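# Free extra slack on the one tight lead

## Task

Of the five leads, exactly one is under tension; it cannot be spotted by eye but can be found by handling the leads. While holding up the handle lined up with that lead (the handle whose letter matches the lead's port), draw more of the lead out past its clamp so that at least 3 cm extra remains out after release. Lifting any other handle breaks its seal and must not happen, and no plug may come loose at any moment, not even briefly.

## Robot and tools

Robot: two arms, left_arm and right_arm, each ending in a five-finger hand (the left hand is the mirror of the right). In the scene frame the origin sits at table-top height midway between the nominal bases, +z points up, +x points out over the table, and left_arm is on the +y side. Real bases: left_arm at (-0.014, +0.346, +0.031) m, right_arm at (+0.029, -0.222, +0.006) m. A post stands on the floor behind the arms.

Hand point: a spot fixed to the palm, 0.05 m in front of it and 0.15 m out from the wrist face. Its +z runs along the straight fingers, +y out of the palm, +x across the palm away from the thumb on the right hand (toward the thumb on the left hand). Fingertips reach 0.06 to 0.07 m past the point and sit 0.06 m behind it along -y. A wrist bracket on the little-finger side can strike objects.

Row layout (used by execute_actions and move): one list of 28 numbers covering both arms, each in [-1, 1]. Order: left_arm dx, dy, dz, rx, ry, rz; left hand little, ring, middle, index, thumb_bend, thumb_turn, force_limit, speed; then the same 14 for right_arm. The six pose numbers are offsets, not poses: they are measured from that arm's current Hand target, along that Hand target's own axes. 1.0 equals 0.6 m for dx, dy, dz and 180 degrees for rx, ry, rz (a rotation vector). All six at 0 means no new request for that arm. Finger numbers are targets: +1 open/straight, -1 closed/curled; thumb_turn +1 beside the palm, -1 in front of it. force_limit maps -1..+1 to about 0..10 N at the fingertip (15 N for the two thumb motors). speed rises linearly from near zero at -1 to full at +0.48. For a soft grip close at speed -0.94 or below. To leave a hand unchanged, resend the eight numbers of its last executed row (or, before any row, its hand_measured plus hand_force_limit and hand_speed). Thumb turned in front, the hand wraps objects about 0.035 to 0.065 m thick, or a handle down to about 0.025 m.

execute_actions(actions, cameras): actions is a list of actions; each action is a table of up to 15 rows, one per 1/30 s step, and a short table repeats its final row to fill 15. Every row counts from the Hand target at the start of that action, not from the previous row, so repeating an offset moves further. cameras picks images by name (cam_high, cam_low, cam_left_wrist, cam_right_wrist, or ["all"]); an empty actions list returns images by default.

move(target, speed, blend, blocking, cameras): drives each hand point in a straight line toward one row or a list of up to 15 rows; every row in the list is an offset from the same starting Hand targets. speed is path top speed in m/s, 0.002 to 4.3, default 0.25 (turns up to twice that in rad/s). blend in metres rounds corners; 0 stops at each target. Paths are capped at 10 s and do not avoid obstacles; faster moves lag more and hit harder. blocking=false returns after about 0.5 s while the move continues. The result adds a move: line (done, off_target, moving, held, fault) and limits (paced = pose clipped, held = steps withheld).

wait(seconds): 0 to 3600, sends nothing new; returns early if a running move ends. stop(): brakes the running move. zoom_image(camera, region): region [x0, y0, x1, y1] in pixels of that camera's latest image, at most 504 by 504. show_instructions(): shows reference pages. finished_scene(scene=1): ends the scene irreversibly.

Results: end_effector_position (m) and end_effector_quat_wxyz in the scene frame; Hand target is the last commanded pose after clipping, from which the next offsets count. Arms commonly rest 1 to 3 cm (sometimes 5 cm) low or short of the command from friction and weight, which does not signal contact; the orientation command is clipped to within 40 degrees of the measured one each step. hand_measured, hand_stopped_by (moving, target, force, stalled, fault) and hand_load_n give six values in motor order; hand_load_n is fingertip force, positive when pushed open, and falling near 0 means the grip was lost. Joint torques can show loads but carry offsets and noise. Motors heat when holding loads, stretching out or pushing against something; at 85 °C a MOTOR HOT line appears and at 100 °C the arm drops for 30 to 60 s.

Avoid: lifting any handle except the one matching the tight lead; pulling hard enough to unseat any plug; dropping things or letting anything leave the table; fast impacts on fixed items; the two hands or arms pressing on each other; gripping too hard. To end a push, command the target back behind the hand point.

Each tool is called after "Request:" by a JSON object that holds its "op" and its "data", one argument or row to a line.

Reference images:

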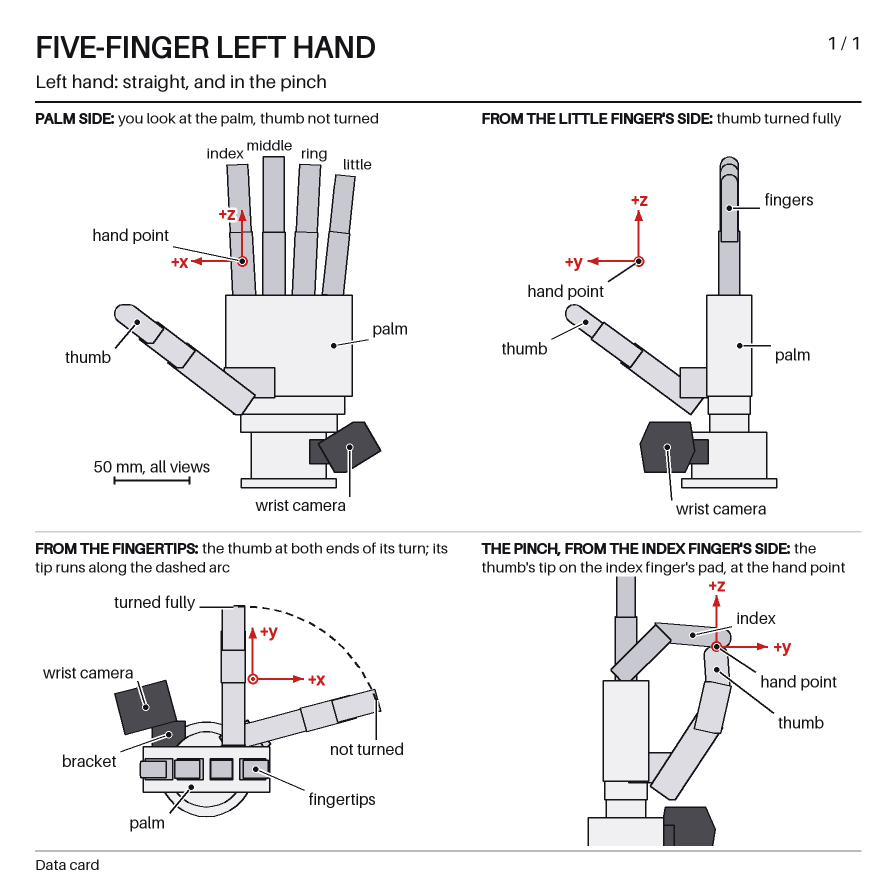

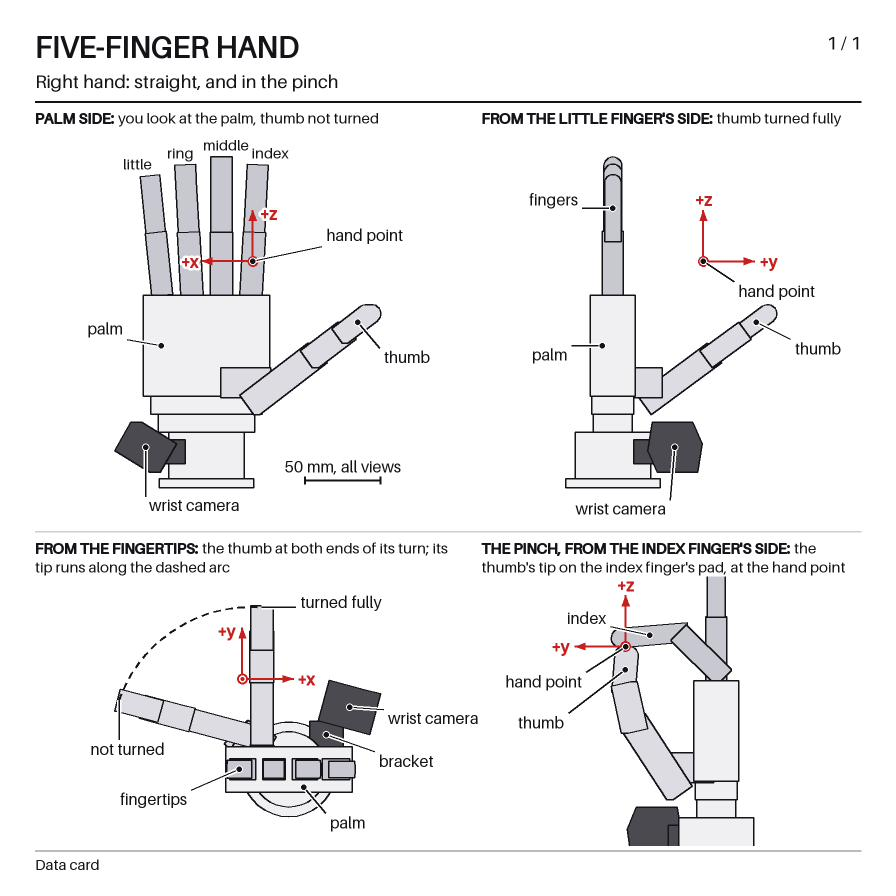

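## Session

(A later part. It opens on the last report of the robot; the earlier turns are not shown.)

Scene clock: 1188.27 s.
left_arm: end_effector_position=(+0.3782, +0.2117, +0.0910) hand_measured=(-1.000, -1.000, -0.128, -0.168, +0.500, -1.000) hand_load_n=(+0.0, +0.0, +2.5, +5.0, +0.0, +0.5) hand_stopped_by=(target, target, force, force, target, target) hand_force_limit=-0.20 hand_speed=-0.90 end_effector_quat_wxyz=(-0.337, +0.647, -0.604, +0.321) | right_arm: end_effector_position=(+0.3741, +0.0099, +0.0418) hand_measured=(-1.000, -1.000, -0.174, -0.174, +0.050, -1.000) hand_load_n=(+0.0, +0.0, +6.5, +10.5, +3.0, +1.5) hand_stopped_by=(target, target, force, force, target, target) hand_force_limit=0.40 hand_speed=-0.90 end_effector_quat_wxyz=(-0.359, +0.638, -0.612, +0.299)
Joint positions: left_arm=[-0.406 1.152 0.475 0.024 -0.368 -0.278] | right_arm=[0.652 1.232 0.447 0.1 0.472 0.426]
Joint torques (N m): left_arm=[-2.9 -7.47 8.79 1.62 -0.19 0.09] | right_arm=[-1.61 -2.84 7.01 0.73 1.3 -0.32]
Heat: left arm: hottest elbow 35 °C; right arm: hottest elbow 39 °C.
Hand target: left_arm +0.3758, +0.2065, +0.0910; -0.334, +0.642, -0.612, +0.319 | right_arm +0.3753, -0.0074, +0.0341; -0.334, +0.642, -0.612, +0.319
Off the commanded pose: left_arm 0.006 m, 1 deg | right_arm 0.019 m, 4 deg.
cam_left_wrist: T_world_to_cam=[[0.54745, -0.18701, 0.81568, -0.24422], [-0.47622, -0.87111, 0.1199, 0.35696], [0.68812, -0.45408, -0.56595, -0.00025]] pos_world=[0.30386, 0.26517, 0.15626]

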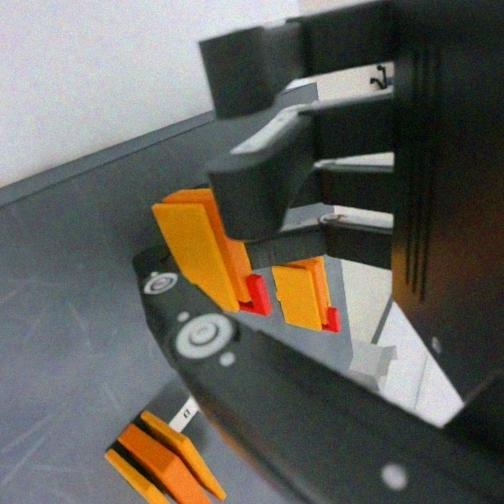

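Request:
{"op": "execute_actions", "data": {
  "actions": [
    [[0,0,0,0,0,0,-1,-1,-0.3,-0.3,0.0,-1,0.1,-0.9,0,0,0,0,0,0,-1,-1,-0.45,-0.45,0.05,-1,0.4,-0.9]],
    [[0,0,0,0,0,0,-1,-1,-0.3,-0.3,0.0,-1,0.1,-0.9,0,0,0,0,0,0,-1,-1,-0.45,-0.45,0.05,-1,0.4,-0.9]],
    [[0,0,0,0,0,0,-1,-1,-0.3,-0.3,0.0,-1,0.1,-0.9,0,0,0,0,0,0,-1,-1,-0.45,-0.45,0.05,-1,0.4,-0.9]],
    [[0,0,0,0,0,0,-1,-1,-0.4,-0.4,0.0,-1,0.6,-0.9,0,0,0,0,0,0,-1,-1,-0.45,-0.45,0.05,-1,0.4,-0.9]],
    [[0,0,0,0,0,0,-1,-1,-0.4,-0.4,0.0,-1,0.6,-0.9,0,0,0,0,0,0,-1,-1,-0.45,-0.45,0.05,-1,0.4,-0.9]]
  ],
  "cameras": ["cam_left_wrist"]
}}

Request:
{"op": "zoom_image", "data": {
  "camera": "cam_left_wrist",
  "region": [120, 140, 340, 360]
}}

Scene clock: 1197.53 s.
left_arm: end_effector_position=(+0.3782, +0.2116, +0.0910) hand_measured=(-1.000, -1.000, -0.142, -0.174, +0.274, -1.000) hand_load_n=(+0.0, +0.0, +9.5, +7.5, +11.5, +0.5) hand_stopped_by=(target, target, force, force, force, target) hand_force_limit=0.60 hand_speed=-0.90 end_effector_quat_wxyz=(-0.337, +0.647, -0.604, +0.321) | right_arm: end_effector_position=(+0.3741, +0.0099, +0.0418) hand_measured=(-1.000, -1.000, -0.174, -0.174, +0.050, -1.000) hand_load_n=(+0.0, +0.0, +6.5, +10.5, +3.0, +1.5) hand_stopped_by=(target, target, force, force, target, target) hand_force_limit=0.40 hand_speed=-0.90 end_effector_quat_wxyz=(-0.359, +0.638, -0.612, +0.299)
Joint positions: left_arm=[-0.406 1.152 0.475 0.024 -0.368 -0.278] | right_arm=[0.652 1.232 0.447 0.1 0.472 0.426]
Joint torques (N m): left_arm=[-2.84 -7.41 8.79 1.62 -0.19 0.1] | right_arm=[-1.61 -2.84 6.99 0.75 1.31 -0.32]
Heat: left arm: hottest elbow 35 °C; right arm: hottest elbow 39 °C.
Hand target: left_arm +0.3758, +0.2065, +0.0910; -0.334, +0.642, -0.612, +0.319 | right_arm +0.3753, -0.0074, +0.0341; -0.334, +0.642, -0.612, +0.319
Off the commanded pose: left_arm 0.006 m, 1 deg | right_arm 0.019 m, 4 deg.
cam_left_wrist: T_world_to_cam=[[0.54746, -0.1866, 0.81576, -0.24426], [-0.47602, -0.87119, 0.12017, 0.35689], [0.68825, -0.4541, -0.56577, -0.00036]] pos_world=[0.30386, 0.26517, 0.15616]

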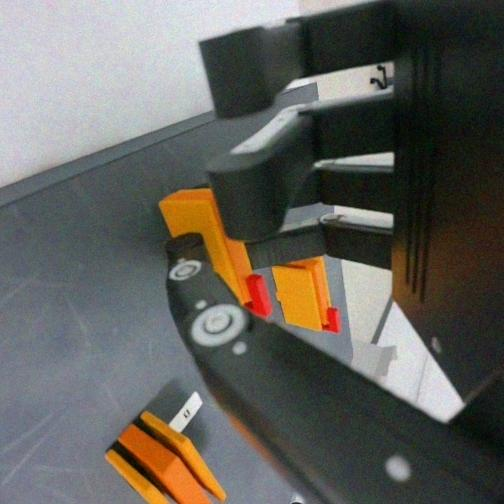

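Scaled by 2.291.

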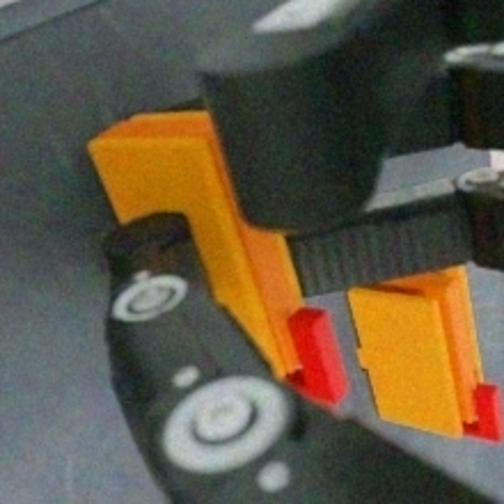

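Request:
{"op": "execute_actions", "data": {
  "actions": [
    [[-0.0047,-0.0177,-0.0038,0,0,0,-1,-1,-0.4,-0.4,0.0,-1,0.6,-0.9,0,0,0,0,0,0,-1,-1,-0.45,-0.45,0.05,-1,0.4,-0.9]],
    [[0.0001,-0.0119,-0.0063,0,0,0,-1,-1,-0.4,-0.4,0.0,-1,0.6,-0.9,0,0,0,0,0,0,-1,-1,-0.45,-0.45,0.05,-1,0.4,-0.9]]
  ]
}}

Request:
{"op": "execute_actions", "data": {
  "actions": [
    [[0.0001,-0.0119,-0.0063,0,0,0,-1,-1,-0.4,-0.4,0.0,-1,0.6,-0.9,0,0,0,0,0,0,-1,-1,-0.45,-0.45,0.05,-1,0.4,-0.9]]
  ],
  "cameras": ["cam_left_wrist"]
}}

Request:
{"op": "zoom_image", "data": {
  "camera": "cam_left_wrist",
  "region": [120, 140, 340, 360]
}}

Scene clock: 1206.23 s.
left_arm: end_effector_position=(+0.3782, +0.2107, +0.0928) hand_measured=(-1.000, -1.000, -0.142, -0.174, +0.274, -1.000) hand_load_n=(+0.0, +0.0, +12.0, +9.0, +11.5, +1.0) hand_stopped_by=(target, target, force, force, force, target) hand_force_limit=0.60 hand_speed=-0.90 end_effector_quat_wxyz=(-0.332, +0.648, -0.610, +0.314) | right_arm: end_effector_position=(+0.3741, +0.0099, +0.0418) hand_measured=(-1.000, -1.000, -0.174, -0.174, +0.050, -1.000) hand_load_n=(+0.0, +0.0, +6.0, +10.5, +3.0, +1.5) hand_stopped_by=(target, target, force, force, target, target) hand_force_limit=0.40 hand_speed=-0.90 end_effector_quat_wxyz=(-0.359, +0.638, -0.612, +0.299)
Joint positions: left_arm=[-0.406 1.152 0.494 -0.015 -0.364 -0.278] | right_arm=[0.652 1.232 0.447 0.1 0.472 0.426]
Joint torques (N m): left_arm=[-1.61 -10.29 10.15 0.7 0.14 0.2] | right_arm=[-1.61 -2.84 6.99 0.75 1.31 -0.32]
Heat: left arm: hottest elbow 35 °C; right arm: hottest elbow 39 °C.
Hand target: left_arm +0.3810, +0.2096, +0.1091; -0.334, +0.642, -0.612, +0.319 | right_arm +0.3753, -0.0074, +0.0341; -0.334, +0.642, -0.612, +0.319
Off the commanded pose: left_arm 0.016 m, 1 deg | right_arm 0.019 m, 4 deg.

Scene clock: 1206.93 s.
left_arm: end_effector_position=(+0.3774, +0.2113, +0.0930) hand_measured=(-1.000, -1.000, -0.142, -0.172, +0.274, -1.000) hand_load_n=(+0.0, +0.0, +14.5, +11.0, +9.5, +1.5) hand_stopped_by=(target, target, force, force, force, target) hand_force_limit=0.60 hand_speed=-0.90 end_effector_quat_wxyz=(-0.329, +0.649, -0.613, +0.307) | right_arm: end_effector_position=(+0.3741, +0.0099, +0.0418) hand_measured=(-1.000, -1.000, -0.174, -0.174, +0.050, -1.000) hand_load_n=(+0.0, +0.0, +6.5, +10.5, +3.0, +1.5) hand_stopped_by=(target, target, force, force, target, target) hand_force_limit=0.40 hand_speed=-0.90 end_effector_quat_wxyz=(-0.359, +0.638, -0.612, +0.299)
Joint positions: left_arm=[-0.404 1.152 0.504 -0.041 -0.361 -0.278] | right_arm=[0.652 1.232 0.447 0.1 0.472 0.426]
Joint torques (N m): left_arm=[-1.73 -11.52 10.56 0.62 0.09 0.22] | right_arm=[-1.61 -2.9 6.99 0.76 1.31 -0.33]
Heat: left arm: hottest elbow 35 °C; right arm: hottest elbow 39 °C.
Hand target: left_arm +0.3819, +0.2096, +0.1170; -0.334, +0.642, -0.612, +0.319 | right_arm +0.3753, -0.0074, +0.0341; -0.334, +0.642, -0.612, +0.319
Off the commanded pose: left_arm 0.025 m, 2 deg | right_arm 0.019 m, 4 deg.
cam_left_wrist: T_world_to_cam=[[0.57483, -0.1965, 0.79433, -0.25178], [-0.47498, -0.87059, 0.12836, 0.35468], [0.66631, -0.45107, -0.59378, 0.01146]] pos_world=[0.30556, 0.26447, 0.16127]

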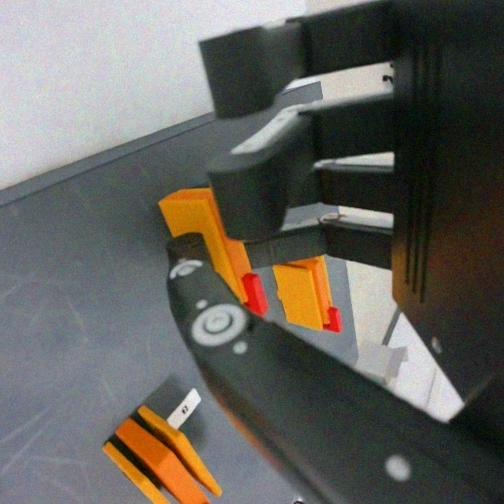

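Scaled by 2.291.

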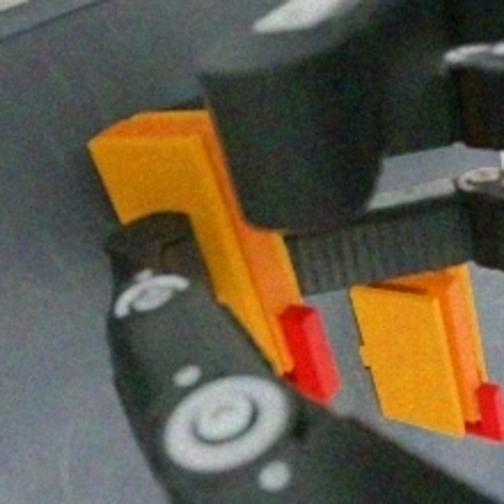

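Request:
{"op": "execute_actions", "data": {
  "actions": [
    [[-0.0004,-0.0121,-0.0003,0,0,0,-1,-1,-0.4,-0.4,0.0,-1,0.6,-0.9,0,0,0,0,0,0,-1,-1,-0.45,-0.45,0.05,-1,0.4,-0.9]]
  ]
}}

Scene clock: 1212.27 s.
left_arm: end_effector_position=(+0.3783, +0.2117, +0.0943) hand_measured=(-1.000, -1.000, -0.142, -0.172, +0.274, -1.000) hand_load_n=(+0.0, +0.0, +15.5, +12.5, +8.5, +2.0) hand_stopped_by=(target, target, force, force, force, target) hand_force_limit=0.60 hand_speed=-0.90 end_effector_quat_wxyz=(-0.326, +0.651, -0.614, +0.305) | right_arm: end_effector_position=(+0.3741, +0.0099, +0.0418) hand_measured=(-1.000, -1.000, -0.174, -0.174, +0.050, -1.000) hand_load_n=(+0.0, +0.0, +6.5, +10.5, +3.0, +1.5) hand_stopped_by=(target, target, force, force, target, target) hand_force_limit=0.40 hand_speed=-0.90 end_effector_quat_wxyz=(-0.359, +0.638, -0.612, +0.299)
Joint positions: left_arm=[-0.399 1.153 0.514 -0.058 -0.354 -0.278] | right_arm=[0.652 1.232 0.447 0.1 0.472 0.426]
Joint torques (N m): left_arm=[-1.61 -11.81 11.19 0.62 -0.04 0.27] | right_arm=[-1.55 -2.73 6.98 0.76 1.31 -0.33]
Heat: left arm: hottest elbow 35 °C; right arm: hottest elbow 39 °C.
Hand target: left_arm +0.3860, +0.2100, +0.1231; -0.334, +0.642, -0.612, +0.319 | right_arm +0.3753, -0.0074, +0.0341; -0.334, +0.642, -0.612, +0.319
Off the commanded pose: left_arm 0.030 m, 2 deg | right_arm 0.019 m, 4 deg.

Request:
{"op": "execute_actions", "data": {
  "actions": [],
  "cameras": ["cam_left_wrist","cam_low"]
}}

Request:
{"op": "zoom_image", "data": {
  "camera": "cam_left_wrist",
  "region": [120, 140, 340, 360]
}}

Request:
{"op": "zoom_image", "data": {
  "camera": "cam_low",
  "region": [235, 225, 285, 265]
}}

Scene clock: 1226.17 s.
left_arm: end_effector_position=(+0.3783, +0.2117, +0.0943) hand_measured=(-1.000, -1.000, -0.142, -0.172, +0.274, -1.000) hand_load_n=(+0.0, +0.0, +15.5, +12.5, +9.0, +1.5) hand_stopped_by=(target, target, force, force, force, target) hand_force_limit=0.60 hand_speed=-0.90 end_effector_quat_wxyz=(-0.326, +0.651, -0.614, +0.305) | right_arm: end_effector_position=(+0.3741, +0.0099, +0.0418) hand_measured=(-1.000, -1.000, -0.174, -0.174, +0.050, -1.000) hand_load_n=(+0.0, +0.0, +6.5, +10.0, +3.0, +1.5) hand_stopped_by=(target, target, force, force, target, target) hand_force_limit=0.40 hand_speed=-0.90 end_effector_quat_wxyz=(-0.359, +0.638, -0.612, +0.299)
Joint positions: left_arm=[-0.399 1.153 0.514 -0.058 -0.354 -0.278] | right_arm=[0.652 1.232 0.447 0.1 0.472 0.426]
Joint velocities: within noise
Joint torques (N m): left_arm=[-1.61 -11.69 11.22 0.62 -0.05 0.26] | right_arm=[-1.55 -2.96 6.99 0.77 1.31 -0.32]
Motor temperatures (°C): left_arm=[33 28 35 24 27 29] | right_arm=[29 30 39 25 31 28]
Heat: left arm: hottest elbow 35 °C; right arm: hottest elbow 39 °C.
Hand target: left_arm +0.3860, +0.2100, +0.1231; -0.334, +0.642, -0.612, +0.319 | right_arm +0.3753, -0.0074, +0.0341; -0.334, +0.642, -0.612, +0.319
Off the commanded pose: left_arm 0.030 m, 2 deg | right_arm 0.019 m, 4 deg.
camera_calibration:
cam_left_wrist: T_world_to_cam=[[0.58205, -0.19554, 0.78929, -0.25576], [-0.4742, -0.87014, 0.13412, 0.35434], [0.66057, -0.45235, -0.59919, 0.01473]] pos_world=[0.30716, 0.26497, 0.16317]
Images, in order (width x height): cam_low 504x504, cam_left_wrist 504x504.

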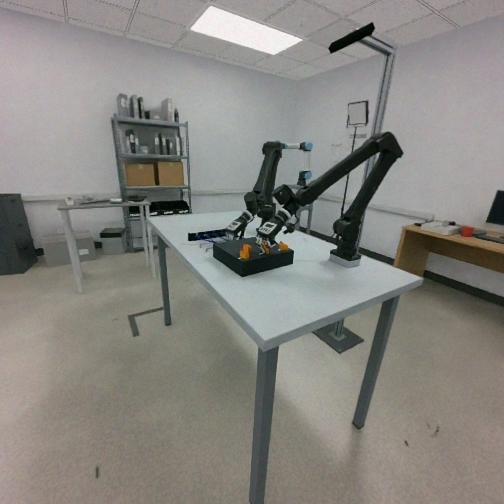

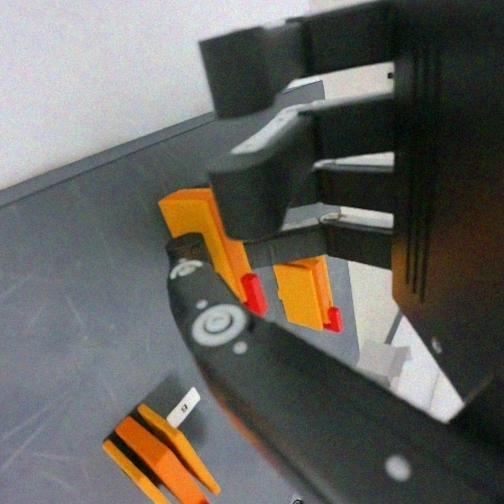

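Scaled by 2.291.

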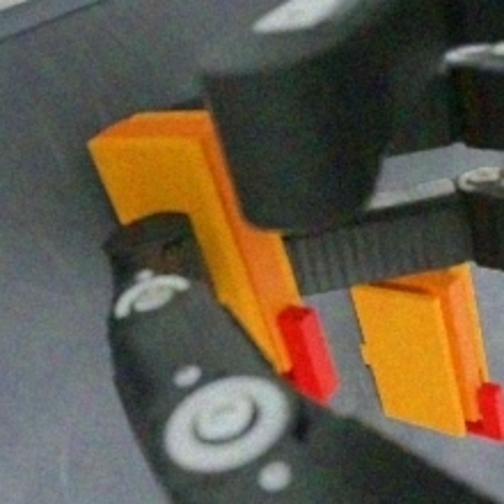

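Scaled by 10.080.

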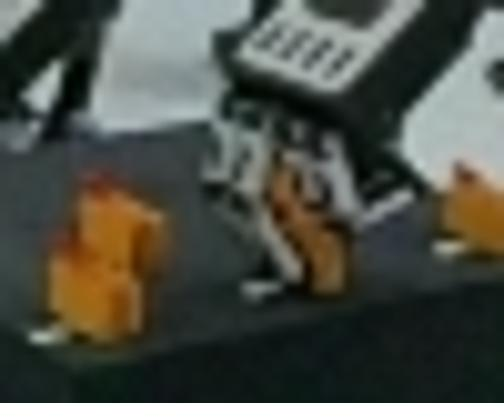

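Request:
{"op": "execute_actions", "data": {
  "actions": [
    [[0.0001,-0.0085,-0.0037,0,0,0,-1,-1,-0.4,-0.4,0.0,-1,0.6,-0.9,0,0,0,0,0,0,-1,-1,-0.45,-0.45,0.05,-1,0.4,-0.9]]
  ],
  "cameras": ["cam_left_wrist"]
}}

Request:
{"op": "zoom_image", "data": {
  "camera": "cam_left_wrist",
  "region": [120, 140, 340, 360]
}}

Scene clock: 1236.73 s.
left_arm: end_effector_position=(+0.3776, +0.2122, +0.0945) hand_measured=(-1.000, -1.000, -0.142, -0.172, +0.274, -1.000) hand_load_n=(+0.0, +0.0, +16.0, +13.0, +9.0, +1.5) hand_stopped_by=(target, target, force, force, force, target) hand_force_limit=0.60 hand_speed=-0.90 end_effector_quat_wxyz=(-0.324, +0.652, -0.616, +0.300) | right_arm: end_effector_position=(+0.3741, +0.0099, +0.0418) hand_measured=(-1.000, -1.000, -0.174, -0.174, +0.050, -1.000) hand_load_n=(+0.0, +0.0, +6.5, +10.5, +3.0, +1.5) hand_stopped_by=(target, target, force, force, target, target) hand_force_limit=0.40 hand_speed=-0.90 end_effector_quat_wxyz=(-0.359, +0.638, -0.612, +0.299)
Joint positions: left_arm=[-0.398 1.153 0.521 -0.076 -0.352 -0.278] | right_arm=[0.652 1.232 0.447 0.1 0.472 0.426]
Joint torques (N m): left_arm=[-1.49 -12.45 11.58 0.64 -0.06 0.27] | right_arm=[-1.61 -2.73 6.97 0.77 1.3 -0.32]
Heat: left arm: hottest elbow 35 °C; right arm: hottest elbow 38 °C.
Hand target: left_arm +0.3871, +0.2101, +0.1285; -0.334, +0.642, -0.612, +0.319 | right_arm +0.3753, -0.0074, +0.0341; -0.334, +0.642, -0.612, +0.319
Off the commanded pose: left_arm 0.035 m, 3 deg | right_arm 0.019 m, 4 deg.
cam_left_wrist: T_world_to_cam=[[0.59039, -0.19815, 0.78242, -0.25733], [-0.47255, -0.87074, 0.13605, 0.3537], [0.65433, -0.45006, -0.60771, 0.01819]] pos_world=[0.30716, 0.26517, 0.16427]

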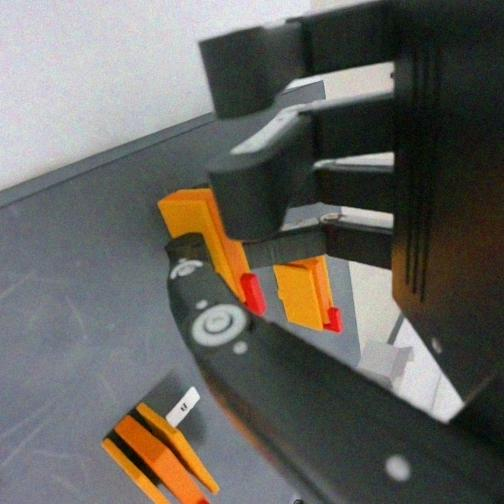

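Scaled by 2.291.

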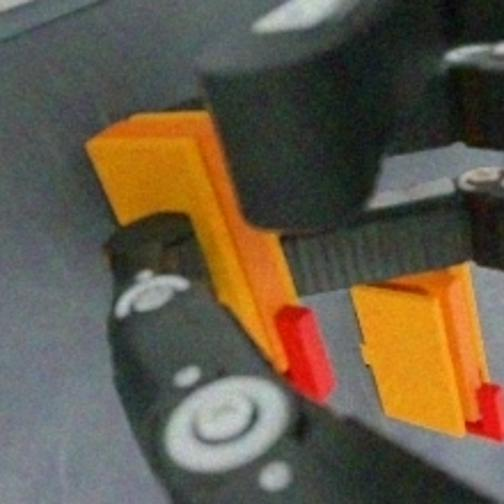

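Request:
{"op": "execute_actions", "data": {
  "actions": [
    [[0.0001,-0.0085,-0.0037,0,0,0,-1,-1,-0.4,-0.4,0.0,-1,0.6,-0.9,0,0,0,0,0,0,-1,-1,-0.45,-0.45,0.05,-1,0.4,-0.9]]
  ]
}}

Request:
{"op": "execute_actions", "data": {
  "actions": [
    [[0.0001,-0.0085,-0.0037,0,0,0,-1,-1,-0.4,-0.4,0.0,-1,0.6,-0.9,0,0,0,0,0,0,-1,-1,-0.45,-0.45,0.05,-1,0.4,-0.9]]
  ],
  "cameras": ["cam_left_wrist"]
}}

Request:
{"op": "zoom_image", "data": {
  "camera": "cam_left_wrist",
  "region": [120, 140, 340, 360]
}}

Scene clock: 1244.70 s.
left_arm: end_effector_position=(+0.3776, +0.2125, +0.0955) hand_measured=(-1.000, -1.000, -0.142, -0.172, +0.274, -1.000) hand_load_n=(+0.0, +0.0, +16.5, +13.0, +9.0, +2.0) hand_stopped_by=(target, target, force, force, force, target) hand_force_limit=0.60 hand_speed=-0.90 end_effector_quat_wxyz=(-0.322, +0.653, -0.618, +0.297) | right_arm: end_effector_position=(+0.3741, +0.0099, +0.0418) hand_measured=(-1.000, -1.000, -0.174, -0.174, +0.050, -1.000) hand_load_n=(+0.0, +0.0, +6.5, +10.5, +3.0, +1.5) hand_stopped_by=(target, target, force, force, target, target) hand_force_limit=0.40 hand_speed=-0.90 end_effector_quat_wxyz=(-0.359, +0.638, -0.612, +0.299)
Joint positions: left_arm=[-0.396 1.153 0.529 -0.093 -0.351 -0.278] | right_arm=[0.652 1.232 0.447 0.1 0.472 0.426]
Joint torques (N m): left_arm=[-1.49 -12.98 11.84 0.62 -0.08 0.28] | right_arm=[-1.73 -2.9 7.02 0.75 1.31 -0.32]
Heat: left arm: hottest elbow 36 °C; right arm: hottest elbow 38 °C.
Hand target: left_arm +0.3882, +0.2101, +0.1340; -0.334, +0.642, -0.612, +0.319 | right_arm +0.3753, -0.0074, +0.0341; -0.334, +0.642, -0.612, +0.319
Off the commanded pose: left_arm 0.040 m, 3 deg | right_arm 0.019 m, 4 deg.

Scene clock: 1245.40 s.
left_arm: end_effector_position=(+0.3776, +0.2126, +0.0965) hand_measured=(-1.000, -1.000, -0.142, -0.172, +0.274, -1.000) hand_load_n=(+0.0, +0.0, +16.5, +13.0, +9.5, +2.0) hand_stopped_by=(target, target, force, force, force, target) hand_force_limit=0.60 hand_speed=-0.90 end_effector_quat_wxyz=(-0.320, +0.654, -0.620, +0.293) | right_arm: end_effector_position=(+0.3741, +0.0099, +0.0418) hand_measured=(-1.000, -1.000, -0.174, -0.174, +0.050, -1.000) hand_load_n=(+0.0, +0.0, +6.5, +10.5, +3.0, +1.5) hand_stopped_by=(target, target, force, force, target, target) hand_force_limit=0.40 hand_speed=-0.90 end_effector_quat_wxyz=(-0.359, +0.638, -0.612, +0.299)
Joint positions: left_arm=[-0.396 1.153 0.537 -0.111 -0.35 -0.279] | right_arm=[0.652 1.232 0.447 0.1 0.472 0.426]
Joint torques (N m): left_arm=[-1.55 -13.57 12.07 0.62 -0.08 0.29] | right_arm=[-1.61 -2.84 7.01 0.76 1.31 -0.32]
Heat: left arm: hottest elbow 36 °C; right arm: hottest elbow 38 °C.
Hand target: left_arm +0.3892, +0.2100, +0.1393; -0.334, +0.642, -0.612, +0.319 | right_arm +0.3753, -0.0074, +0.0341; -0.334, +0.642, -0.612, +0.319
Off the commanded pose: left_arm 0.045 m, 4 deg | right_arm 0.019 m, 4 deg.
cam_left_wrist: T_world_to_cam=[[0.60411, -0.20195, 0.77089, -0.26207], [-0.46977, -0.87165, 0.13978, 0.35254], [0.64372, -0.44658, -0.62145, 0.02418]] pos_world=[0.30837, 0.26517, 0.16777]

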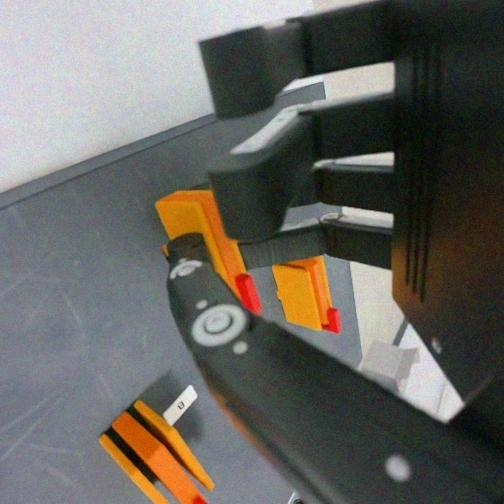

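Scaled by 2.291.

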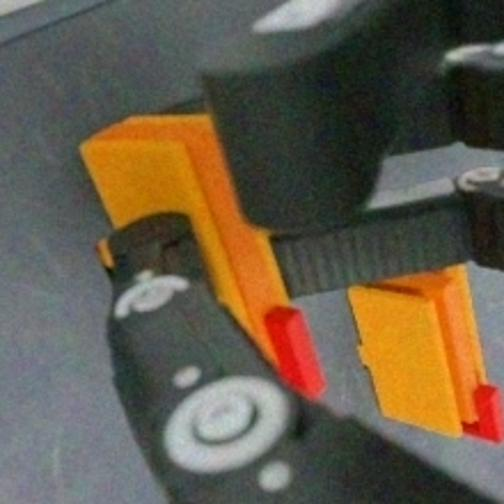

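Request:
{"op": "zoom_image", "data": {
  "camera": "cam_left_wrist",
  "region": [260, 240, 350, 340]
}}

Request:
{"op": "zoom_image", "data": {
  "camera": "cam_left_wrist",
  "region": [90, 370, 220, 500]
}}

Request:
{"op": "zoom_image", "data": {
  "camera": "cam_left_wrist",
  "region": [140, 170, 280, 330]
}}

Scaled by 5.040.

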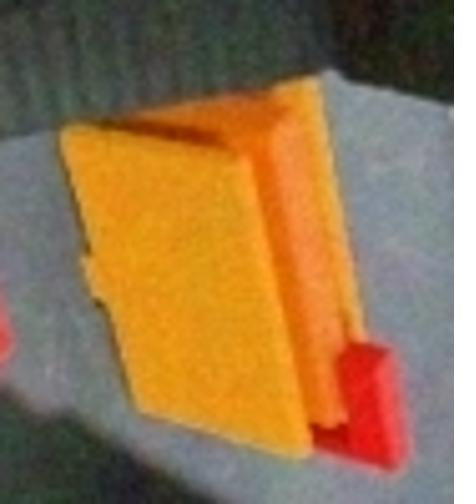

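Scaled by 3.877.

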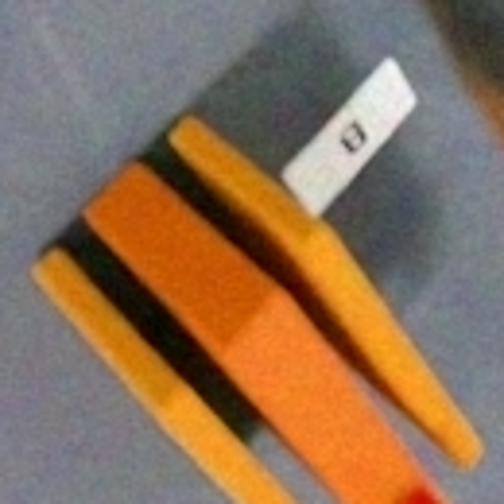

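Scaled by 3.150.

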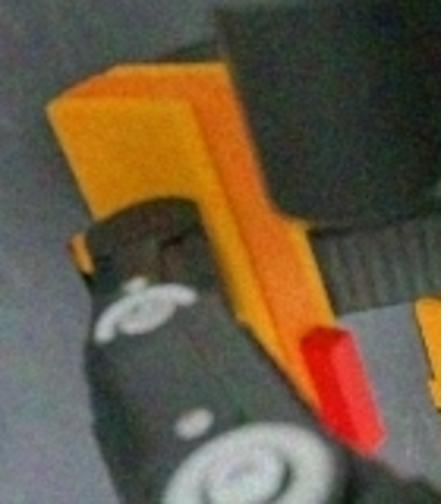

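Request:
{"op": "execute_actions", "data": {
  "actions": [
    [[-0.0002,0.018,0.0085,0,0,0,-1,-1,-0.4,-0.4,0.0,-1,0.6,-0.9,0,0,0,0,0,0,-1,-1,-0.45,-0.45,0.05,-1,0.4,-0.9]],
    [[-0.0002,0.018,0.0085,0,0,0,-1,-1,-0.4,-0.4,0.0,-1,0.6,-0.9,0,0,0,0,0,0,-1,-1,-0.45,-0.45,0.05,-1,0.4,-0.9]],
    [[-0.0002,0.018,0.0085,0,0,0,-1,-1,-0.4,-0.4,0.0,-1,0.6,-0.9,0,0,0,0,0,0,-1,-1,-0.45,-0.45,0.05,-1,0.4,-0.9]]
  ],
  "cameras": ["cam_left_wrist"]
}}

Scene clock: 1316.80 s.
left_arm: end_effector_position=(+0.3797, +0.2122, +0.0956) hand_measured=(-1.000, -1.000, -0.142, -0.172, +0.276, -1.000) hand_load_n=(+0.0, +0.0, +10.5, +8.5, +11.0, +1.5) hand_stopped_by=(target, target, force, force, force, target) hand_force_limit=0.60 hand_speed=-0.90 end_effector_quat_wxyz=(-0.327, +0.651, -0.612, +0.308) | right_arm: end_effector_position=(+0.3741, +0.0099, +0.0418) hand_measured=(-1.000, -1.000, -0.174, -0.174, +0.050, -1.000) hand_load_n=(+0.0, +0.5, +6.5, +10.5, +3.0, +1.5) hand_stopped_by=(target, target, force, force, target, target) hand_force_limit=0.40 hand_speed=-0.90 end_effector_quat_wxyz=(-0.359, +0.638, -0.612, +0.299)
Joint positions: left_arm=[-0.396 1.151 0.512 -0.049 -0.352 -0.277] | right_arm=[0.652 1.232 0.447 0.1 0.472 0.426]
Joint torques (N m): left_arm=[-2.08 -8.82 8.58 2.77 -0.21 0.23] | right_arm=[-1.55 -2.78 6.98 0.72 1.31 -0.32]
Heat: left arm: hottest elbow 39 °C; right arm: hottest elbow 38 °C.
Hand target: left_arm +0.3832, +0.2100, +0.1041; -0.334, +0.642, -0.612, +0.319 | right_arm +0.3753, -0.0074, +0.0341; -0.334, +0.642, -0.612, +0.319
Off the commanded pose: left_arm 0.010 m, 2 deg | right_arm 0.019 m, 4 deg.
cam_left_wrist: T_world_to_cam=[[0.57652, -0.19203, 0.7942, -0.25661], [-0.47394, -0.87036, 0.1336, 0.35522], [0.66559, -0.45343, -0.59279, 0.01252]] pos_world=[0.30796, 0.26557, 0.16377]

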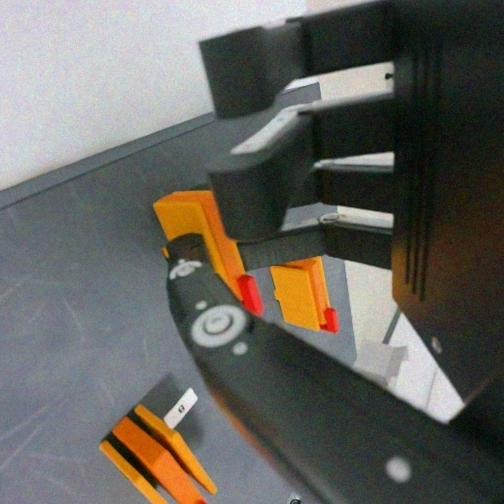

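Request:
{"op": "zoom_image", "data": {
  "camera": "cam_left_wrist",
  "region": [120, 140, 340, 360]
}}

Scaled by 2.291.

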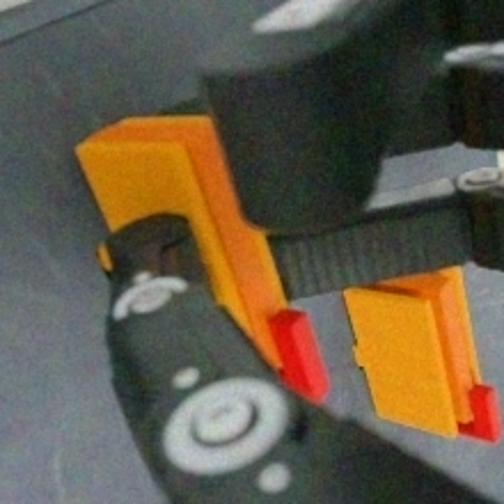

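Request:
{"op": "execute_actions", "data": {
  "actions": [
    [[0,0,0,0,0,0,-1,-1,0.35,0.35,0.5,-1,0,-0.5,0,0,0,0,0,0,-1,-1,-0.45,-0.45,0.05,-1,0.4,-0.9]],
    [[0,0,0,0,0,0,-1,-1,0.35,0.35,0.5,-1,0,-0.5,0,0,0,0,0,0,-1,-1,-0.45,-0.45,0.05,-1,0.4,-0.9]]
  ],
  "cameras": ["cam_left_wrist"]
}}

Request:
{"op": "move", "data": {
  "target": [0,-0.0819,-0.0574,0,0,0,-1,-1,0.35,0.35,0.5,-1,0,-0.5,0,0,0,0,0,0,-1,-1,-0.45,-0.45,0.05,-1,0.4,-0.9],
  "speed": 0.12,
  "cameras": ["cam_left_wrist"]
}}

Scene clock: 1332.83 s.
left_arm: end_effector_position=(+0.3789, +0.2125, +0.0971) hand_measured=(-1.000, -1.000, +0.350, +0.350, +0.500, -1.000) hand_load_n=(+0.0, +0.0, +0.0, +0.0, +0.0, +0.0) hand_stopped_by=(target, target, target, target, target, target) hand_force_limit=0.00 hand_speed=-0.50 end_effector_quat_wxyz=(-0.328, +0.650, -0.612, +0.310) | right_arm: end_effector_position=(+0.3741, +0.0099, +0.0418) hand_measured=(-1.000, -1.000, -0.174, -0.174, +0.050, -1.000) hand_load_n=(+0.0, +0.0, +6.5, +10.5, +3.0, +1.5) hand_stopped_by=(target, target, force, force, target, target) hand_force_limit=0.40 hand_speed=-0.90 end_effector_quat_wxyz=(-0.359, +0.638, -0.612, +0.299)
Joint positions: left_arm=[-0.396 1.143 0.509 -0.049 -0.352 -0.276] | right_arm=[0.652 1.232 0.447 0.1 0.472 0.426]
Joint torques (N m): left_arm=[-2.08 -8.12 8.85 2.76 -0.23 0.2] | right_arm=[-1.67 -2.84 6.99 0.76 1.3 -0.32]
Heat: left arm: hottest elbow 38 °C; right arm: hottest elbow 38 °C.
Hand target: left_arm +0.3832, +0.2100, +0.1041; -0.334, +0.642, -0.612, +0.319 | right_arm +0.3753, -0.0074, +0.0341; -0.334, +0.642, -0.612, +0.319
Off the commanded pose: left_arm 0.009 m, 2 deg | right_arm 0.019 m, 4 deg.
cam_left_wrist: T_world_to_cam=[[0.57305, -0.19254, 0.79658, -0.25609], [-0.47572, -0.86963, 0.13203, 0.35563], [0.66731, -0.45461, -0.58994, 0.01344]] pos_world=[0.30696, 0.26607, 0.16497]

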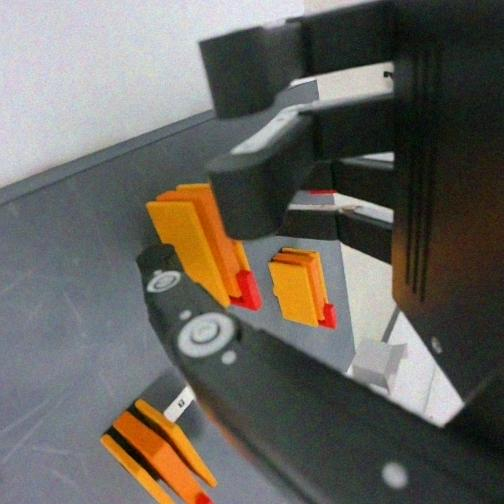

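Scene clock: 1333.87 s.
left_arm: end_effector_position=(+0.3711, +0.2157, +0.1438) hand_measured=(-1.000, -1.000, +0.350, +0.350, +0.500, -1.000) hand_load_n=(+0.0, +0.0, +0.0, +0.0, +0.0, +0.0) hand_stopped_by=(target, target, target, target, target, target) hand_force_limit=0.00 hand_speed=-0.50 end_effector_quat_wxyz=(-0.327, +0.650, -0.613, +0.307) | right_arm: end_effector_position=(+0.3741, +0.0099, +0.0418) hand_measured=(-1.000, -1.000, -0.174, -0.174, +0.050, -1.000) hand_load_n=(+0.0, +0.5, +6.5, +10.5, +3.0, +2.0) hand_stopped_by=(target, target, force, force, target, target) hand_force_limit=0.40 hand_speed=-0.90 end_effector_quat_wxyz=(-0.359, +0.638, -0.612, +0.299)
Joint positions: left_arm=[-0.396 1.023 0.579 -0.247 -0.352 -0.275] | right_arm=[0.652 1.232 0.447 0.1 0.472 0.426]
Joint torques (N m): left_arm=[-2.08 -6.89 12.62 1.85 -0.22 0.2] | right_arm=[-1.61 -2.9 6.97 0.73 1.31 -0.32]
Heat: left arm: hottest elbow 38 °C; right arm: hottest elbow 38 °C.
Hand target: left_arm +0.3832, +0.2101, +0.1642; -0.334, +0.642, -0.612, +0.319 | right_arm +0.3753, -0.0074, +0.0341; -0.334, +0.642, -0.612, +0.319
Off the commanded pose: left_arm 0.024 m, 2 deg | right_arm 0.019 m, 4 deg.
move: off_target (left_arm)
cam_left_wrist: T_world_to_cam=[[0.57861, -0.19518, 0.79191, -0.28905], [-0.47497, -0.86995, 0.13263, 0.34825], [0.66303, -0.45287, -0.59607, 0.04975]] pos_world=[0.29966, 0.26907, 0.21237]

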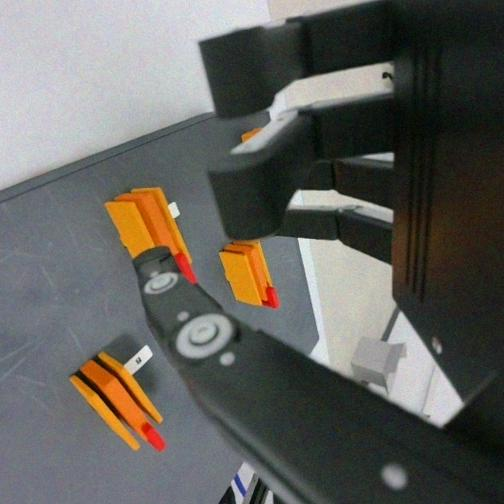

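Request:
{"op": "zoom_image", "data": {
  "camera": "cam_left_wrist",
  "region": [95, 175, 215, 295]
}}

Request:
{"op": "zoom_image", "data": {
  "camera": "cam_left_wrist",
  "region": [210, 230, 300, 320]
}}

Scaled by 4.200.

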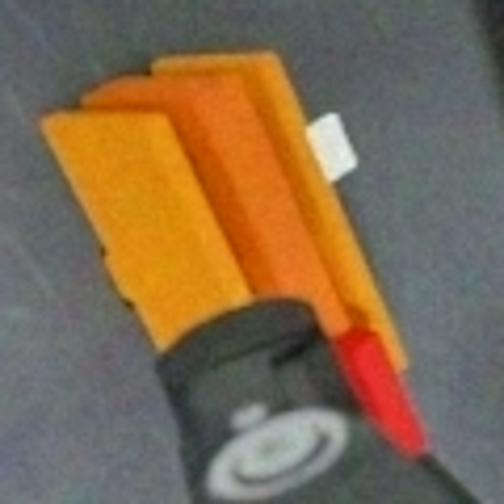

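Scaled by 5.600.

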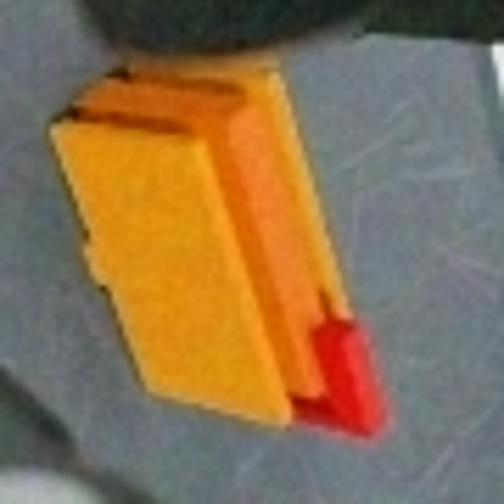

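Request:
{"op": "move", "data": {
  "target": [0.0057,0.11,0.0703,0,0,0,-1,-1,0.35,0.35,0.55,-1,0,-0.5,0,0,0,0,0,0,-1,-1,-0.45,-0.45,0.05,-1,0.4,-0.9],
  "speed": 0.08,
  "cameras": ["cam_left_wrist"]
}}

Scene clock: 1363.10 s.
left_arm: end_effector_position=(+0.3837, +0.2126, +0.0943) hand_measured=(-1.000, -1.000, +0.350, +0.350, +0.550, -1.000) hand_load_n=(+0.0, +0.0, -1.0, +0.0, +0.0, +0.0) hand_stopped_by=(target, target, target, target, target, target) hand_force_limit=0.00 hand_speed=-0.50 end_effector_quat_wxyz=(-0.338, +0.648, -0.602, +0.322) | right_arm: end_effector_position=(+0.3741, +0.0099, +0.0418) hand_measured=(-1.000, -1.000, -0.174, -0.174, +0.050, -1.000) hand_load_n=(+0.0, +0.5, +6.5, +10.5, +3.0, +1.5) hand_stopped_by=(target, target, force, force, target, target) hand_force_limit=0.40 hand_speed=-0.90 end_effector_quat_wxyz=(-0.359, +0.638, -0.612, +0.299)
Joint positions: left_arm=[-0.397 1.159 0.488 0.023 -0.363 -0.275] | right_arm=[0.652 1.232 0.447 0.1 0.472 0.426]
Joint torques (N m): left_arm=[-3.19 -5.95 7.87 2.65 -0.22 0.1] | right_arm=[-1.55 -2.78 6.98 0.79 1.31 -0.32]
Motor temperatures (°C): left_arm=[33 28 41 24 27 29] | right_arm=[29 30 38 24 32 28]
Heat: left arm: hottest elbow 41 °C; right arm: hottest elbow 38 °C.
Hand target: left_arm +0.3799, +0.2065, +0.0857; -0.334, +0.642, -0.612, +0.319 | right_arm +0.3753, -0.0074, +0.0341; -0.334, +0.642, -0.612, +0.319
Off the commanded pose: left_arm 0.011 m, 1 deg | right_arm 0.019 m, 4 deg.
move: off_target (left_arm)
cam_left_wrist: T_world_to_cam=[[0.54551, -0.18295, 0.81789, -0.24998], [-0.47334, -0.8726, 0.12052, 0.35916], [0.69164, -0.45289, -0.56261, -0.00374]] pos_world=[0.30896, 0.26597, 0.15906]

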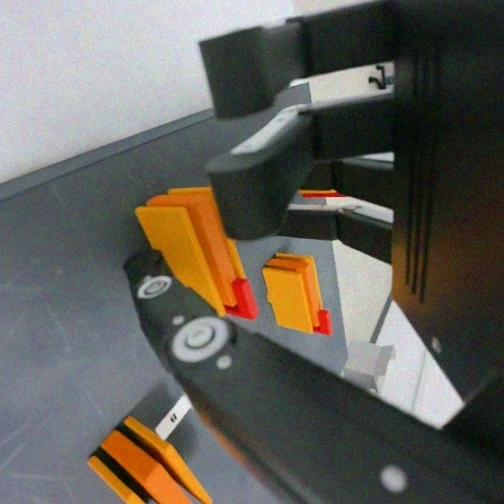

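Request:
{"op": "execute_actions", "data": {
  "actions": [
    [[-0.0002,-0.0013,-0.007,0,0,0,-1,-1,-0.3,-0.3,0.5,-1,-0.2,-0.9,0,0,0,0,0,0,-1,-1,-0.45,-0.45,0.05,-1,0.4,-0.9]],
    [[0,0,0,0,0,0,-1,-1,-0.3,-0.3,0.5,-1,-0.2,-0.9,0,0,0,0,0,0,-1,-1,-0.45,-0.45,0.05,-1,0.4,-0.9]],
    [[0,0,0,0,0,0,-1,-1,-0.3,-0.3,0.5,-1,-0.2,-0.9,0,0,0,0,0,0,-1,-1,-0.45,-0.45,0.05,-1,0.4,-0.9]],
    [[0,0,0,0,0,0,-1,-1,-0.3,-0.3,0.5,-1,-0.2,-0.9,0,0,0,0,0,0,-1,-1,-0.45,-0.45,0.05,-1,0.4,-0.9]],
    [[0,0,0,0,0,0,-1,-1,-0.3,-0.3,0.5,-1,-0.2,-0.9,0,0,0,0,0,0,-1,-1,-0.45,-0.45,0.05,-1,0.4,-0.9]]
  ],
  "cameras": ["cam_left_wrist"]
}}

Scene clock: 1370.97 s.
left_arm: end_effector_position=(+0.3814, +0.2128, +0.0910) hand_measured=(-1.000, -1.000, -0.168, -0.206, +0.500, -1.000) hand_load_n=(+0.0, +0.0, +3.0, +3.5, +0.0, +0.0) hand_stopped_by=(target, target, force, force, target, target) hand_force_limit=-0.20 hand_speed=-0.90 end_effector_quat_wxyz=(-0.338, +0.648, -0.604, +0.319) | right_arm: end_effector_position=(+0.3741, +0.0099, +0.0418) hand_measured=(-1.000, -1.000, -0.174, -0.174, +0.050, -1.000) hand_load_n=(+0.0, +0.0, +6.0, +10.5, +3.0, +1.5) hand_stopped_by=(target, target, force, force, target, target) hand_force_limit=0.40 hand_speed=-0.90 end_effector_quat_wxyz=(-0.359, +0.638, -0.612, +0.299)
Joint positions: left_arm=[-0.4 1.161 0.483 0.024 -0.367 -0.275] | right_arm=[0.652 1.232 0.447 0.1 0.472 0.426]
Joint torques (N m): left_arm=[-3.25 -7.47 8.14 1.99 -0.19 0.08] | right_arm=[-1.49 -2.84 6.97 0.73 1.3 -0.32]
Heat: left arm: hottest elbow 40 °C; right arm: hottest elbow 38 °C.
Hand target: left_arm +0.3771, +0.2064, +0.0890; -0.334, +0.642, -0.612, +0.319 | right_arm +0.3753, -0.0074, +0.0341; -0.334, +0.642, -0.612, +0.319
Off the commanded pose: left_arm 0.008 m, 1 deg | right_arm 0.019 m, 4 deg.
cam_left_wrist: T_world_to_cam=[[0.54958, -0.18693, 0.81426, -0.24646], [-0.47307, -0.87296, 0.11889, 0.35875], [0.6886, -0.45054, -0.56819, -0.00275]] pos_world=[0.30706, 0.26587, 0.15647]

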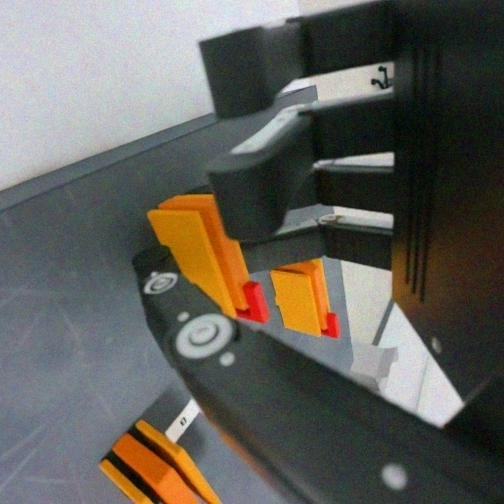

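Request:
{"op": "execute_actions", "data": {
  "actions": [
    [[0,0,0,0,0,0,-1,-1,-0.3,-0.3,0.0,-1,0.1,-0.9,0,0,0,0,0,0,-1,-1,-0.45,-0.45,0.05,-1,0.4,-0.9]],
    [[0,0,0,0,0,0,-1,-1,-0.3,-0.3,0.0,-1,0.1,-0.9,0,0,0,0,0,0,-1,-1,-0.45,-0.45,0.05,-1,0.4,-0.9]],
    [[0,0,0,0,0,0,-1,-1,-0.3,-0.3,0.0,-1,0.1,-0.9,0,0,0,0,0,0,-1,-1,-0.45,-0.45,0.05,-1,0.4,-0.9]],
    [[0,0,0,0,0,0,-1,-1,-0.4,-0.4,0.0,-1,0.2,-0.9,0,0,0,0,0,0,-1,-1,-0.45,-0.45,0.05,-1,0.4,-0.9]],
    [[0,0,0,0,0,0,-1,-1,-0.4,-0.4,0.0,-1,0.2,-0.9,0,0,0,0,0,0,-1,-1,-0.45,-0.45,0.05,-1,0.4,-0.9]]
  ],
  "cameras": ["cam_left_wrist"]
}}

Request:
{"op": "zoom_image", "data": {
  "camera": "cam_left_wrist",
  "region": [120, 140, 340, 360]
}}

Scene clock: 1380.30 s.
left_arm: end_effector_position=(+0.3815, +0.2128, +0.0909) hand_measured=(-1.000, -1.000, -0.174, -0.214, +0.340, -1.000) hand_load_n=(+0.0, +0.0, +6.5, +6.0, +9.0, +0.5) hand_stopped_by=(target, target, force, force, force, target) hand_force_limit=0.20 hand_speed=-0.90 end_effector_quat_wxyz=(-0.338, +0.648, -0.604, +0.319) | right_arm: end_effector_position=(+0.3741, +0.0099, +0.0418) hand_measured=(-1.000, -1.000, -0.174, -0.174, +0.050, -1.000) hand_load_n=(+0.0, +0.0, +6.5, +10.5, +3.0, +1.5) hand_stopped_by=(target, target, force, force, target, target) hand_force_limit=0.40 hand_speed=-0.90 end_effector_quat_wxyz=(-0.359, +0.638, -0.612, +0.299)
Joint positions: left_arm=[-0.4 1.162 0.483 0.025 -0.367 -0.275] | right_arm=[0.652 1.232 0.447 0.1 0.472 0.426]
Joint torques (N m): left_arm=[-3.19 -7.65 8.13 1.99 -0.19 0.07] | right_arm=[-1.55 -2.9 6.99 0.76 1.31 -0.32]
Heat: left arm: hottest elbow 39 °C; right arm: hottest elbow 38 °C.
Hand target: left_arm +0.3771, +0.2064, +0.0890; -0.334, +0.642, -0.612, +0.319 | right_arm +0.3753, -0.0074, +0.0341; -0.334, +0.642, -0.612, +0.319
Off the commanded pose: left_arm 0.008 m, 1 deg | right_arm 0.019 m, 4 deg.
cam_left_wrist: T_world_to_cam=[[0.54958, -0.18693, 0.81426, -0.24638], [-0.47307, -0.87296, 0.11889, 0.35877], [0.6886, -0.45054, -0.56819, -0.00281]] pos_world=[0.30706, 0.26587, 0.15637]

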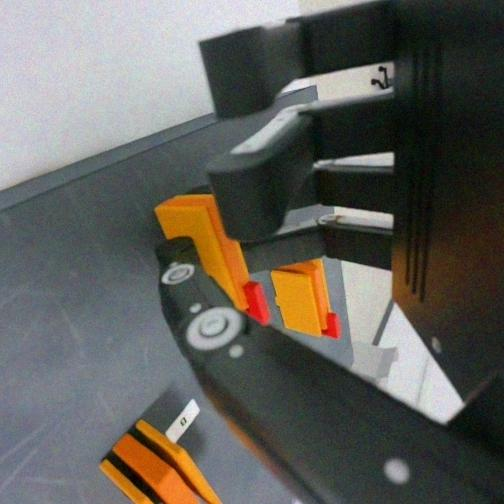

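Scaled by 2.291.

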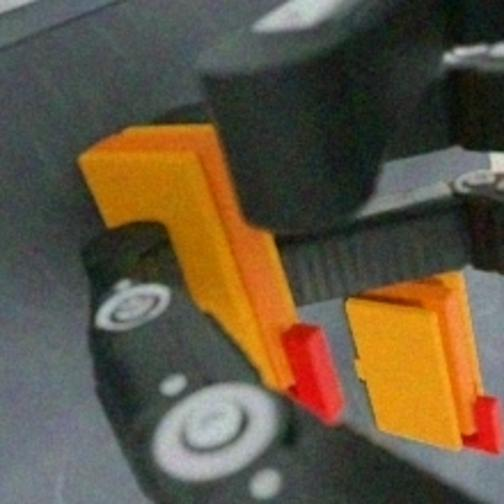

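Request:
{"op": "execute_actions", "data": {
  "actions": [
    [[-0.006,-0.0186,0.0032,0,0,0,-1,-1,-0.4,-0.4,0.0,-1,0.2,-0.9,0,0,0,0,0,0,-1,-1,-0.45,-0.45,0.05,-1,0.4,-0.9]]
  ]
}}

Request:
{"op": "execute_actions", "data": {
  "actions": [
    [[0.0006,-0.0186,0.0032,0,0,0,-1,-1,-0.4,-0.4,0.0,-1,0.2,-0.9,0,0,0,0,0,0,-1,-1,-0.45,-0.45,0.05,-1,0.4,-0.9]]
  ]
}}

Scene clock: 1386.23 s.
left_arm: end_effector_position=(+0.3812, +0.2117, +0.0908) hand_measured=(-1.000, -1.000, -0.174, -0.214, +0.340, -1.000) hand_load_n=(+0.0, +0.0, +6.5, +6.0, +9.0, +0.5) hand_stopped_by=(target, target, force, force, force, target) hand_force_limit=0.20 hand_speed=-0.90 end_effector_quat_wxyz=(-0.336, +0.647, -0.605, +0.320) | right_arm: end_effector_position=(+0.3741, +0.0099, +0.0418) hand_measured=(-1.000, -1.000, -0.174, -0.174, +0.050, -1.000) hand_load_n=(+0.0, +0.0, +6.5, +10.5, +3.0, +1.5) hand_stopped_by=(target, target, force, force, target, target) hand_force_limit=0.40 hand_speed=-0.90 end_effector_quat_wxyz=(-0.359, +0.638, -0.612, +0.299)
Joint positions: left_arm=[-0.4 1.162 0.483 0.025 -0.362 -0.275] | right_arm=[0.652 1.232 0.447 0.1 0.472 0.426]
Joint torques (N m): left_arm=[-1.44 -7.88 10.02 1.2 0.33 0.22] | right_arm=[-1.55 -2.9 6.99 0.73 1.31 -0.32]
Heat: left arm: hottest elbow 39 °C; right arm: hottest elbow 38 °C.
Hand target: left_arm +0.3849, +0.2104, +0.0971; -0.334, +0.642, -0.612, +0.319 | right_arm +0.3753, -0.0074, +0.0341; -0.334, +0.642, -0.612, +0.319
Off the commanded pose: left_arm 0.007 m, 1 deg | right_arm 0.019 m, 4 deg.

Scene clock: 1386.93 s.
left_arm: end_effector_position=(+0.3819, +0.2118, +0.0912) hand_measured=(-1.000, -1.000, -0.174, -0.214, +0.340, -1.000) hand_load_n=(+0.0, +0.0, +6.0, +5.5, +10.5, +1.0) hand_stopped_by=(target, target, force, force, force, target) hand_force_limit=0.20 hand_speed=-0.90 end_effector_quat_wxyz=(-0.330, +0.649, -0.609, +0.315) | right_arm: end_effector_position=(+0.3741, +0.0099, +0.0418) hand_measured=(-1.000, -1.000, -0.174, -0.174, +0.050, -1.000) hand_load_n=(+0.0, +0.0, +6.5, +10.5, +3.0, +1.5) hand_stopped_by=(target, target, force, force, target, target) hand_force_limit=0.40 hand_speed=-0.90 end_effector_quat_wxyz=(-0.359, +0.638, -0.612, +0.299)
Joint positions: left_arm=[-0.394 1.166 0.498 -0.004 -0.35 -0.274] | right_arm=[0.652 1.232 0.447 0.1 0.472 0.426]
Joint torques (N m): left_arm=[-1.08 -7.94 11.12 1.39 0.17 0.28] | right_arm=[-1.55 -2.84 6.98 0.73 1.31 -0.32]
Heat: left arm: hottest elbow 39 °C; right arm: hottest elbow 38 °C.
Hand target: left_arm +0.3929, +0.2105, +0.1050; -0.334, +0.642, -0.612, +0.319 | right_arm +0.3753, -0.0074, +0.0341; -0.334, +0.642, -0.612, +0.319
Off the commanded pose: left_arm 0.018 m, 1 deg | right_arm 0.019 m, 4 deg.


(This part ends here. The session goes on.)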